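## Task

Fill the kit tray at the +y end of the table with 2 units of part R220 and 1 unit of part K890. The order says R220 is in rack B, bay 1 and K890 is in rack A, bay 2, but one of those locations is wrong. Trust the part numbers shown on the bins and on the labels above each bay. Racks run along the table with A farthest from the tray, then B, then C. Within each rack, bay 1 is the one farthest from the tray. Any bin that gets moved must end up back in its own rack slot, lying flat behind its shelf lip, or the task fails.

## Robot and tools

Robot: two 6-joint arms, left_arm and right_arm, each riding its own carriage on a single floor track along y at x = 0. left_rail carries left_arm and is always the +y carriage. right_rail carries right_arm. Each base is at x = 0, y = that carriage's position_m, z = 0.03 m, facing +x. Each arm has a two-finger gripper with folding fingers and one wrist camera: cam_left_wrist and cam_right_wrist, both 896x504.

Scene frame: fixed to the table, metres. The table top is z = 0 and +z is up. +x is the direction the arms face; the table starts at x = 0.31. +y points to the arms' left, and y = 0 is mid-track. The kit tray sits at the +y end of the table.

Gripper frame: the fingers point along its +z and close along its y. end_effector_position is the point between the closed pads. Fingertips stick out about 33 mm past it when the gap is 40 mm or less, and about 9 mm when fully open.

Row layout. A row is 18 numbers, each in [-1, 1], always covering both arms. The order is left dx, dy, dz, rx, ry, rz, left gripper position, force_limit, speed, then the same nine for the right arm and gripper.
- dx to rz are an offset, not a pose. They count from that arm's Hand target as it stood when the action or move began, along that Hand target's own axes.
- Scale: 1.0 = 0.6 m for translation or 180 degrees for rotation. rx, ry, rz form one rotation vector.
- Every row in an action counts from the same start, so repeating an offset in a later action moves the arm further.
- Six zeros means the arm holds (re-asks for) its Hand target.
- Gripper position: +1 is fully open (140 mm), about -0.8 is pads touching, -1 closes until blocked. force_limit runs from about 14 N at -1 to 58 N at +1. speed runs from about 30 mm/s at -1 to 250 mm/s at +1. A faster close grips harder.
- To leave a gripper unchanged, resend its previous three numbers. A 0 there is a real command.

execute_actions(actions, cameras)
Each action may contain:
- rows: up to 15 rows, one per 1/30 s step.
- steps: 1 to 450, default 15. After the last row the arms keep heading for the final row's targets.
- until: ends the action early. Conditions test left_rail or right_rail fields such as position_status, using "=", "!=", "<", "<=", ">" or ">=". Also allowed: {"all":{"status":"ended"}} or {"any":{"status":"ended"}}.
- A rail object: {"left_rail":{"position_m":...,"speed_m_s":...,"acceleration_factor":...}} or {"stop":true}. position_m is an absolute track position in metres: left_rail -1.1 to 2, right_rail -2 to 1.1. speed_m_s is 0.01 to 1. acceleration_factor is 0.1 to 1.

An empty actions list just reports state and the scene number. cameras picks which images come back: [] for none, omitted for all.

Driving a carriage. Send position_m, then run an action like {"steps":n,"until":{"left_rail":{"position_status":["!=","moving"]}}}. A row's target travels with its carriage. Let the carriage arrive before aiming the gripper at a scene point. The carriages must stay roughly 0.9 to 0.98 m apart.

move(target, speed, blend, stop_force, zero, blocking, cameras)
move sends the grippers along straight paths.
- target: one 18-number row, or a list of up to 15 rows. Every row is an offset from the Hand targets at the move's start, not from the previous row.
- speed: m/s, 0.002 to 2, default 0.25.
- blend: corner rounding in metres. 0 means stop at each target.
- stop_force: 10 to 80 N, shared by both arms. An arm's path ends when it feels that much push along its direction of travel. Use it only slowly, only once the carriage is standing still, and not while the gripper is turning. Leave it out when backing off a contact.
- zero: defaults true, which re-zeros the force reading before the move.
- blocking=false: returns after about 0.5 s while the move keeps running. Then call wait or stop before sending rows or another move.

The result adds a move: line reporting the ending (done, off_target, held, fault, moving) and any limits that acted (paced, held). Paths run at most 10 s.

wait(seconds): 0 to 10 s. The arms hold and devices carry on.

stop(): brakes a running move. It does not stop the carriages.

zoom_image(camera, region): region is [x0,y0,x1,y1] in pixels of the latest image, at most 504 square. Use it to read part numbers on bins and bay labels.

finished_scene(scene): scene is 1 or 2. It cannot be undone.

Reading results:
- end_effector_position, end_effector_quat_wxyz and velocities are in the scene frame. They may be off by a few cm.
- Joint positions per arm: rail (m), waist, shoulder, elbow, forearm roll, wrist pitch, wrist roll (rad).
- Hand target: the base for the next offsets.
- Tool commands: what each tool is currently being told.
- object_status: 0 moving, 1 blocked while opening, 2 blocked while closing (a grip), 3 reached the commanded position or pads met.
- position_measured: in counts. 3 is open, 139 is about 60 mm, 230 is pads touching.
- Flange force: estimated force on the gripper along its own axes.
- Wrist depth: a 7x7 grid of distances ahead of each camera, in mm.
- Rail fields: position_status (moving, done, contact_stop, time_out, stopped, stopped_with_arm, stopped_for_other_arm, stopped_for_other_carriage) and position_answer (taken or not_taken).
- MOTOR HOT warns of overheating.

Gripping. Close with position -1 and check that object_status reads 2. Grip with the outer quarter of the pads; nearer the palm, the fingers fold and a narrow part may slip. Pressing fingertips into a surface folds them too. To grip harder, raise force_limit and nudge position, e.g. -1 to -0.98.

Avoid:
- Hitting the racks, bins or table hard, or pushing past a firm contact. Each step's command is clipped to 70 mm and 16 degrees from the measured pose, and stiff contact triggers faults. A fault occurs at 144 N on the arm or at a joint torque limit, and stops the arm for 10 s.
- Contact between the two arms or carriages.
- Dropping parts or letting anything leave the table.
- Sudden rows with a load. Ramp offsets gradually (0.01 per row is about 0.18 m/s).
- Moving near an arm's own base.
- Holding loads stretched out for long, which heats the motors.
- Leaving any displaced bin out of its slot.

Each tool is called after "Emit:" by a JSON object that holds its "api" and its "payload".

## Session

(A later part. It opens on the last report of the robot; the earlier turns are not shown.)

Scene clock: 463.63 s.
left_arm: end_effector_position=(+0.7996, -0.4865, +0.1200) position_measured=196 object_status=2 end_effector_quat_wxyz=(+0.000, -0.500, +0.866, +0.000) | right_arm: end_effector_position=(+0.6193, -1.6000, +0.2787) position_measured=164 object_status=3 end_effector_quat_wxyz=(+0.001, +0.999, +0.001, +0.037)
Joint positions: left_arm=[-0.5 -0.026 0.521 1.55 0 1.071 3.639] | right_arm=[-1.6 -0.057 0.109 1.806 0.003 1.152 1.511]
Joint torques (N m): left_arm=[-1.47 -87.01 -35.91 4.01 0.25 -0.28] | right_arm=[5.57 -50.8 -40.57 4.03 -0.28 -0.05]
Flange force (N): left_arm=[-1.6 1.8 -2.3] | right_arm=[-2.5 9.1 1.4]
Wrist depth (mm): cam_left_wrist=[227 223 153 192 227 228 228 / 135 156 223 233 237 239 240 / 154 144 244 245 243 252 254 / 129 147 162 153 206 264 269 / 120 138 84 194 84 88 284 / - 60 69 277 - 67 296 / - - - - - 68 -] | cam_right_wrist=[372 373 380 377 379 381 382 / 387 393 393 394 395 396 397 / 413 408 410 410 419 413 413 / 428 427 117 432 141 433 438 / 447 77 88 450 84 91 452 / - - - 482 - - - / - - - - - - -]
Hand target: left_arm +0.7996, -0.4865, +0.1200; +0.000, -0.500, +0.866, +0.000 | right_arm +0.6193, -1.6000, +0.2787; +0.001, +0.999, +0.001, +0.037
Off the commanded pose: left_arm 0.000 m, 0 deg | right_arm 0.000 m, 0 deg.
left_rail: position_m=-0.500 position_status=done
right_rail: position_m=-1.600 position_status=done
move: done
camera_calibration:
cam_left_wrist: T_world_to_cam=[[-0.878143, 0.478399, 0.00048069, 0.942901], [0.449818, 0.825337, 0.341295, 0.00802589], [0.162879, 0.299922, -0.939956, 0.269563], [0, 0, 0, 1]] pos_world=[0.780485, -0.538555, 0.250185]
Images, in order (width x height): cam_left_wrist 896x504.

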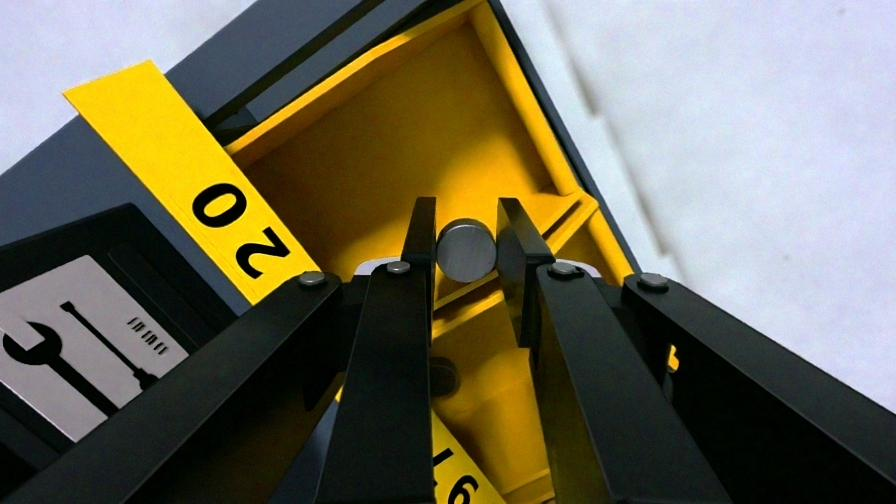

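Emit:
{"api": "move", "payload": {"target": [0.1692,0.248,-0.2667,0,0,0,-1,-0.1,-1,0,0,0,0,0,0,-0.28,-0.1,-1], "speed": 0.2, "cameras": ["cam_left_wrist"]}}

Emit:
{"api": "execute_actions", "payload": {"actions": [{"left_rail":{"position_m":2.0},"steps":300,"until":{"left_rail":{"position_status":["!=","moving"]}}}], "cameras": ["cam_left_wrist"]}}

Emit:
{"api": "move", "payload": {"target": [[0.0255,-0.0725,0.3333,0,0,0,-1,-0.1,-1,0,0,0,0,0,0,-0.28,-0.1,-1],[0.0255,-0.0725,0.4042,0,0,0,-1,-0.1,-1,0,0,0,0,0,0,-0.28,-0.1,-1],[0.0255,-0.0725,0.4042,0,0,0,-0.38,-0.1,-1,0,0,0,0,0,0,-0.28,-0.1,-1],[0.0255,-0.0725,0.3167,0,0,0,-0.38,-0.1,-1,0,0,0,0,0,0,-0.28,-0.1,-1],[0.0005,0,0,0,0,0,-0.38,-0.1,-1,0,0,0,0,0,0,-0.28,-0.1,-1]], "speed": [0.2,0.04,0.04,0.08,0.3], "blend": [0.01,0,0,0.01,0], "cameras": ["cam_left_wrist"]}}

Scene clock: 474.13 s.
left_arm: end_effector_position=(+0.6200, -0.4999, +0.2799) position_measured=196 object_status=2 end_effector_quat_wxyz=(+0.000, -0.500, +0.866, +0.000) | right_arm: end_effector_position=(+0.6193, -1.6000, +0.2787) position_measured=164 object_status=3 end_effector_quat_wxyz=(+0.001, +0.999, +0.001, +0.037)
Joint positions: left_arm=[-0.5 -0.055 0.147 1.758 0 1.237 3.61] | right_arm=[-1.6 -0.057 0.109 1.806 0.003 1.152 1.511]
Joint torques (N m): left_arm=[-1.32 -54.95 -38.89 4.3 0.36 -0.25] | right_arm=[5.92 -50.33 -40.51 4.1 -0.26 -0.1]
Flange force (N): left_arm=[-2.9 0.1 -1.0] | right_arm=[-3.3 9.6 1.1]
Wrist depth (mm): cam_left_wrist=[370 368 373 370 369 370 377 / 388 387 385 384 388 388 395 / 408 400 405 410 409 411 414 / 421 424 419 153 423 435 439 / 303 - 84 448 84 88 466 / - 60 69 63 - 67 68 / - - - - - 68 -] | cam_right_wrist=[378 376 380 382 375 380 381 / 390 389 393 392 401 395 397 / 406 408 408 408 410 412 415 / 426 427 112 429 134 432 434 / 438 77 88 449 84 91 452 / - - - 478 - - - / - - - 526 - - -]
Hand target: left_arm +0.6200, -0.4999, +0.2800; +0.000, -0.500, +0.866, +0.000 | right_arm +0.6193, -1.6000, +0.2787; +0.001, +0.999, +0.001, +0.037
Off the commanded pose: left_arm 0.000 m, 0 deg | right_arm 0.000 m, 0 deg.
left_rail: position_m=-0.500 position_status=done
right_rail: position_m=-1.600 position_status=done
move: done
camera_calibration:
cam_left_wrist: T_world_to_cam=[[-0.878157, 0.478372, 0.000563182, 0.79148], [0.449825, 0.82535, 0.341253, 0.04532], [0.162781, 0.299927, -0.939971, 0.453202], [0, 0, 0, 1]] pos_world=[0.600885, -0.551955, 0.410085]
Images, in order (width x height): cam_left_wrist 896x504.

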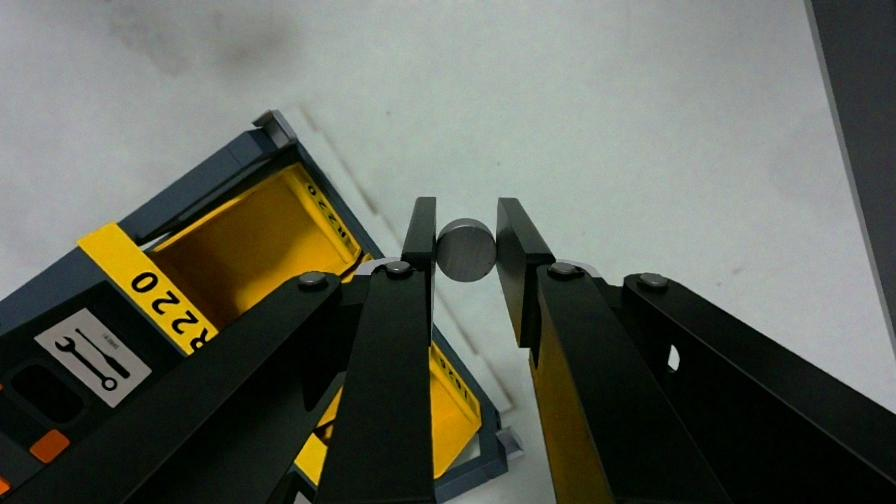

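Scene clock: 477.77 s.
left_arm: end_effector_position=(+0.6200, +2.0000, +0.2800) position_measured=196 object_status=2 end_effector_quat_wxyz=(+0.000, -0.500, +0.866, +0.000) | right_arm: end_effector_position=(+0.6193, -1.6000, +0.2787) position_measured=164 object_status=3 end_effector_quat_wxyz=(+0.001, +0.999, +0.001, +0.037)
Joint positions: left_arm=[2 -0.055 0.147 1.758 0 1.237 3.61] | right_arm=[-1.6 -0.057 0.109 1.806 0.003 1.152 1.511]
Joint torques (N m): left_arm=[-1.38 -54.45 -38.87 4.28 0.3 -0.32] | right_arm=[6.01 -50.42 -40.23 4.03 -0.3 0.08]
Flange force (N): left_arm=[-2.5 1.3 -1.6] | right_arm=[-2.6 10.2 0.7]
Wrist depth (mm): cam_left_wrist=[371 370 371 365 368 370 379 / 388 388 383 390 387 388 398 / 407 407 411 405 405 409 411 / 431 434 428 153 425 434 441 / 467 - 84 450 84 87 463 / - 60 69 458 - 67 480 / - - - - - 68 -] | cam_right_wrist=[371 373 374 377 377 380 381 / 389 391 392 386 392 395 395 / 408 406 411 410 413 412 415 / - 427 422 438 140 434 432 / 429 77 88 452 84 91 453 / - - - 476 - - - / - - - - - - -]
Hand target: left_arm +0.6200, +2.0000, +0.2800; +0.000, -0.500, +0.866, +0.000 | right_arm +0.6193, -1.6000, +0.2787; +0.001, +0.999, +0.001, +0.037
Tool commands: left_gripper/position=-1.0 left_gripper/force_limit=-0.1 left_gripper/speed=-1.0 right_gripper/position=-0.28 right_gripper/force_limit=-0.1 right_gripper/speed=-1.0
Off the commanded pose: left_arm 0.000 m, 0 deg | right_arm 0.000 m, 0 deg.
left_rail: position_m=2.000 position_status=done
right_rail: position_m=-1.600 position_status=done
camera_calibration:
cam_left_wrist: T_world_to_cam=[[-0.878182, 0.478327, 0.000450565, -0.404253], [0.449741, 0.825379, 0.341295, -2.01803], [0.162879, 0.299922, -0.939956, -0.296547], [0, 0, 0, 1]] pos_world=[0.600885, 1.94795, 0.410185]
Images, in order (width x height): cam_left_wrist 896x504.

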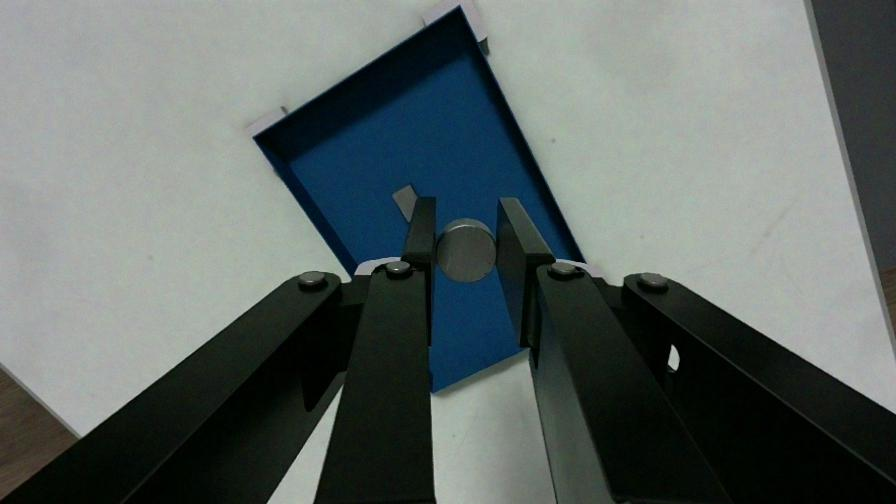

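Scene clock: 482.53 s.
left_arm: end_effector_position=(+0.6198, +1.9998, +0.2800) position_measured=177 object_status=3 end_effector_quat_wxyz=(+0.000, -0.500, +0.866, +0.000) | right_arm: end_effector_position=(+0.6193, -1.6000, +0.2787) position_measured=164 object_status=3 end_effector_quat_wxyz=(+0.001, +0.999, +0.001, +0.037)
Joint positions: left_arm=[2 -0.056 0.147 1.758 0 1.237 3.61] | right_arm=[-1.6 -0.057 0.109 1.806 0.003 1.152 1.511]
Joint torques (N m): left_arm=[-1.34 -54.24 -38.5 4.33 0.3 -0.31] | right_arm=[6.18 -50.4 -40.31 3.99 -0.31 -0.01]
Flange force (N): left_arm=[-2.8 0.6 -2.4] | right_arm=[-2.7 10.4 0.9]
Wrist depth (mm): cam_left_wrist=[369 369 371 368 370 371 377 / 389 390 383 388 389 390 395 / 412 407 406 405 407 409 414 / 430 433 428 425 134 436 439 / 453 - 84 457 84 80 461 / - 62 63 486 - - 68 / - - - 523 - - 63] | cam_right_wrist=[375 378 374 377 386 377 380 / 388 388 394 392 394 396 394 / 406 411 412 411 409 413 413 / 427 429 421 427 141 434 435 / 443 77 88 452 84 91 455 / - - - 480 - - - / - - - - - - -]
Hand target: left_arm +0.6198, +1.9999, +0.2800; +0.000, -0.500, +0.866, +0.000 | right_arm +0.6193, -1.6000, +0.2787; +0.001, +0.999, +0.001, +0.037
Off the commanded pose: left_arm 0.000 m, 0 deg | right_arm 0.000 m, 0 deg.
left_rail: position_m=2.000 position_status=done
right_rail: position_m=-1.600 position_status=done
move: done
camera_calibration:
cam_left_wrist: T_world_to_cam=[[-0.878128, 0.478425, 0.000398289, -0.404536], [0.449811, 0.825323, 0.341338, -2.01773], [0.162976, 0.299917, -0.939941, -0.29651], [0, 0, 0, 1]] pos_world=[0.600685, 1.94775, 0.410185]
Images, in order (width x height): cam_left_wrist 896x504.

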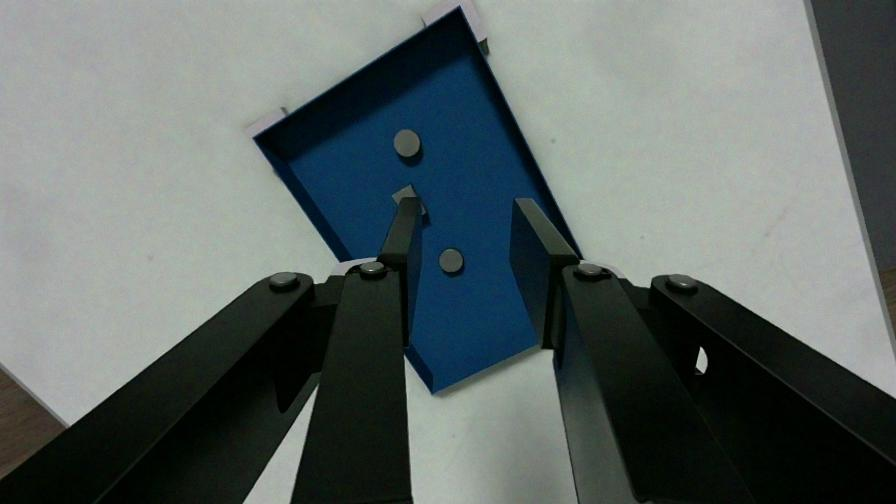

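Emit:
{"api": "execute_actions", "payload": {"actions": [{"right_rail":{"position_m":-2.0},"steps":200,"until":{"right_rail":{"position_status":["!=","moving"]}}}], "cameras": []}}

Emit:
{"api": "move", "payload": {"target": [0,0,0,0,0,0,-0.38,-0.1,-1,0.1353,0.3333,-0.0239,0,0.0889,0,-0.28,-0.1,-1], "speed": 0.3, "cameras": ["cam_right_wrist"]}}

Emit:
{"api": "zoom_image", "payload": {"camera": "cam_right_wrist", "region": [200, 0, 700, 260]}}

Scene clock: 490.77 s.
left_arm: end_effector_position=(+0.6198, +1.9998, +0.2800) position_measured=177 object_status=3 end_effector_quat_wxyz=(+0.000, -0.500, +0.866, +0.000) | right_arm: end_effector_position=(+0.6193, -1.9999, +0.2787) position_measured=164 object_status=3 end_effector_quat_wxyz=(+0.001, +0.999, +0.001, +0.037)
Joint positions: left_arm=[2 -0.056 0.147 1.758 0 1.237 3.61] | right_arm=[-2 -0.057 0.109 1.806 0.003 1.152 1.511]
Joint torques (N m): left_arm=[-1.42 -54.45 -38.66 4.25 0.35 -0.32] | right_arm=[5.91 -50.32 -40.41 4.02 -0.34 -0.01]
Flange force (N): left_arm=[-2.7 1.2 -1.8] | right_arm=[-3.2 9.8 1.0]
Wrist depth (mm): cam_left_wrist=[368 370 369 368 372 371 376 / 390 388 387 388 390 390 399 / 411 410 408 408 407 414 417 / 430 431 429 419 149 436 435 / - - 84 459 84 80 447 / - 62 63 489 - - 65 / - - - 528 - - 63] | cam_right_wrist=[374 375 374 377 379 379 376 / 392 391 394 392 396 393 399 / 409 406 410 408 415 410 416 / 428 426 111 429 140 445 436 / 442 77 88 447 84 91 451 / - - - 476 - - - / - - - - - - -]
Hand target: left_arm +0.6198, +1.9998, +0.2800; +0.000, -0.500, +0.866, +0.000 | right_arm +0.6193, -1.9999, +0.2787; +0.001, +0.999, +0.001, +0.037
Tool commands: left_gripper/position=-0.38 left_gripper/force_limit=-0.1 left_gripper/speed=-1.0 right_gripper/position=-0.28 right_gripper/force_limit=-0.1 right_gripper/speed=-1.0
Off the commanded pose: left_arm 0.000 m, 0 deg | right_arm 0.000 m, 0 deg.
left_rail: position_m=2.000 position_status=done
right_rail: position_m=-2.000 position_status=done
No camera images: "cameras" was empty.

Scene clock: 491.93 s.
left_arm: end_effector_position=(+0.6198, +1.9998, +0.2800) position_measured=177 object_status=3 end_effector_quat_wxyz=(+0.000, -0.500, +0.866, +0.000) | right_arm: end_effector_position=(+0.6994, -2.1998, +0.2994) position_measured=164 object_status=3 end_effector_quat_wxyz=(+0.001, +0.984, +0.001, +0.176) end_effector_velocity=(+0.001, +0.000, +0.001) end_effector_angular_velocity=(-0.001, -0.002, +0.000)
Joint positions: left_arm=[2 -0.056 0.147 1.758 0 1.237 3.61] | right_arm=[-2 -0.385 0.144 1.764 0.164 0.91 1.105]
Joint velocities: left_arm=[within noise] | right_arm=[0.001 -0.001 0 -0.002 0 -0.001 -0.001]
Joint torques (N m): left_arm=[-1.42 -54.42 -38.71 4.25 0.34 -0.32] | right_arm=[6.63 -54.99 -41.44 4.33 -0.91 -0.02]
Flange force (N): left_arm=[-2.8 1.0 -1.7] | right_arm=[-6.4 9.3 -1.1]
Wrist depth (mm): cam_left_wrist=[368 368 370 368 369 369 377 / 388 390 383 387 387 387 393 / 412 409 407 407 407 410 417 / 434 435 429 420 149 434 441 / 459 - 84 463 84 80 457 / - 62 63 489 - - 68 / - - - 532 - - 63] | cam_right_wrist=[433 390 342 333 343 441 446 / 434 443 430 432 403 434 449 / 431 433 430 443 394 433 444 / 434 434 103 440 140 447 445 / 433 77 88 442 84 91 451 / - - - 442 - - - / - - - 439 - - -]
Hand target: left_arm +0.6198, +1.9998, +0.2800; +0.000, -0.500, +0.866, +0.000 | right_arm +0.6994, -2.1999, +0.2994; +0.001, +0.984, +0.001, +0.176
Off the commanded pose: left_arm 0.000 m, 0 deg | right_arm 0.000 m, 0 deg.
left_rail: position_m=2.000 position_status=done
right_rail: position_m=-2.000 position_status=done
move: done
camera_calibration:
cam_right_wrist: T_world_to_cam=[[0.0311638, -0.999475, 0.00881993, -2.21601], [-0.999509, -0.0311914, -0.0030143, 0.631355], [0.00328782, -0.00872166, -0.999957, 0.422685], [0, 0, 0, 1]] pos_world=[0.698714, -2.19147, 0.444114]
Images, in order (width x height): cam_right_wrist 896x504.

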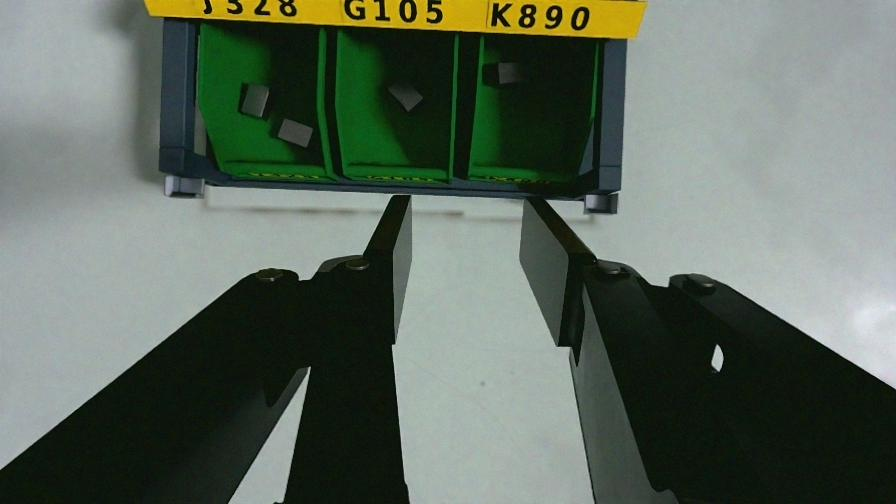

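Scaled by 1.008.

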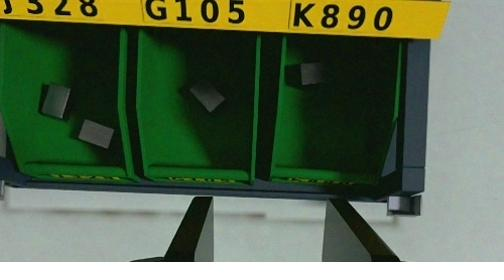

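Emit:
{"api": "finished_scene", "payload": {"scene": 2}}

The scene is finished: the task was done.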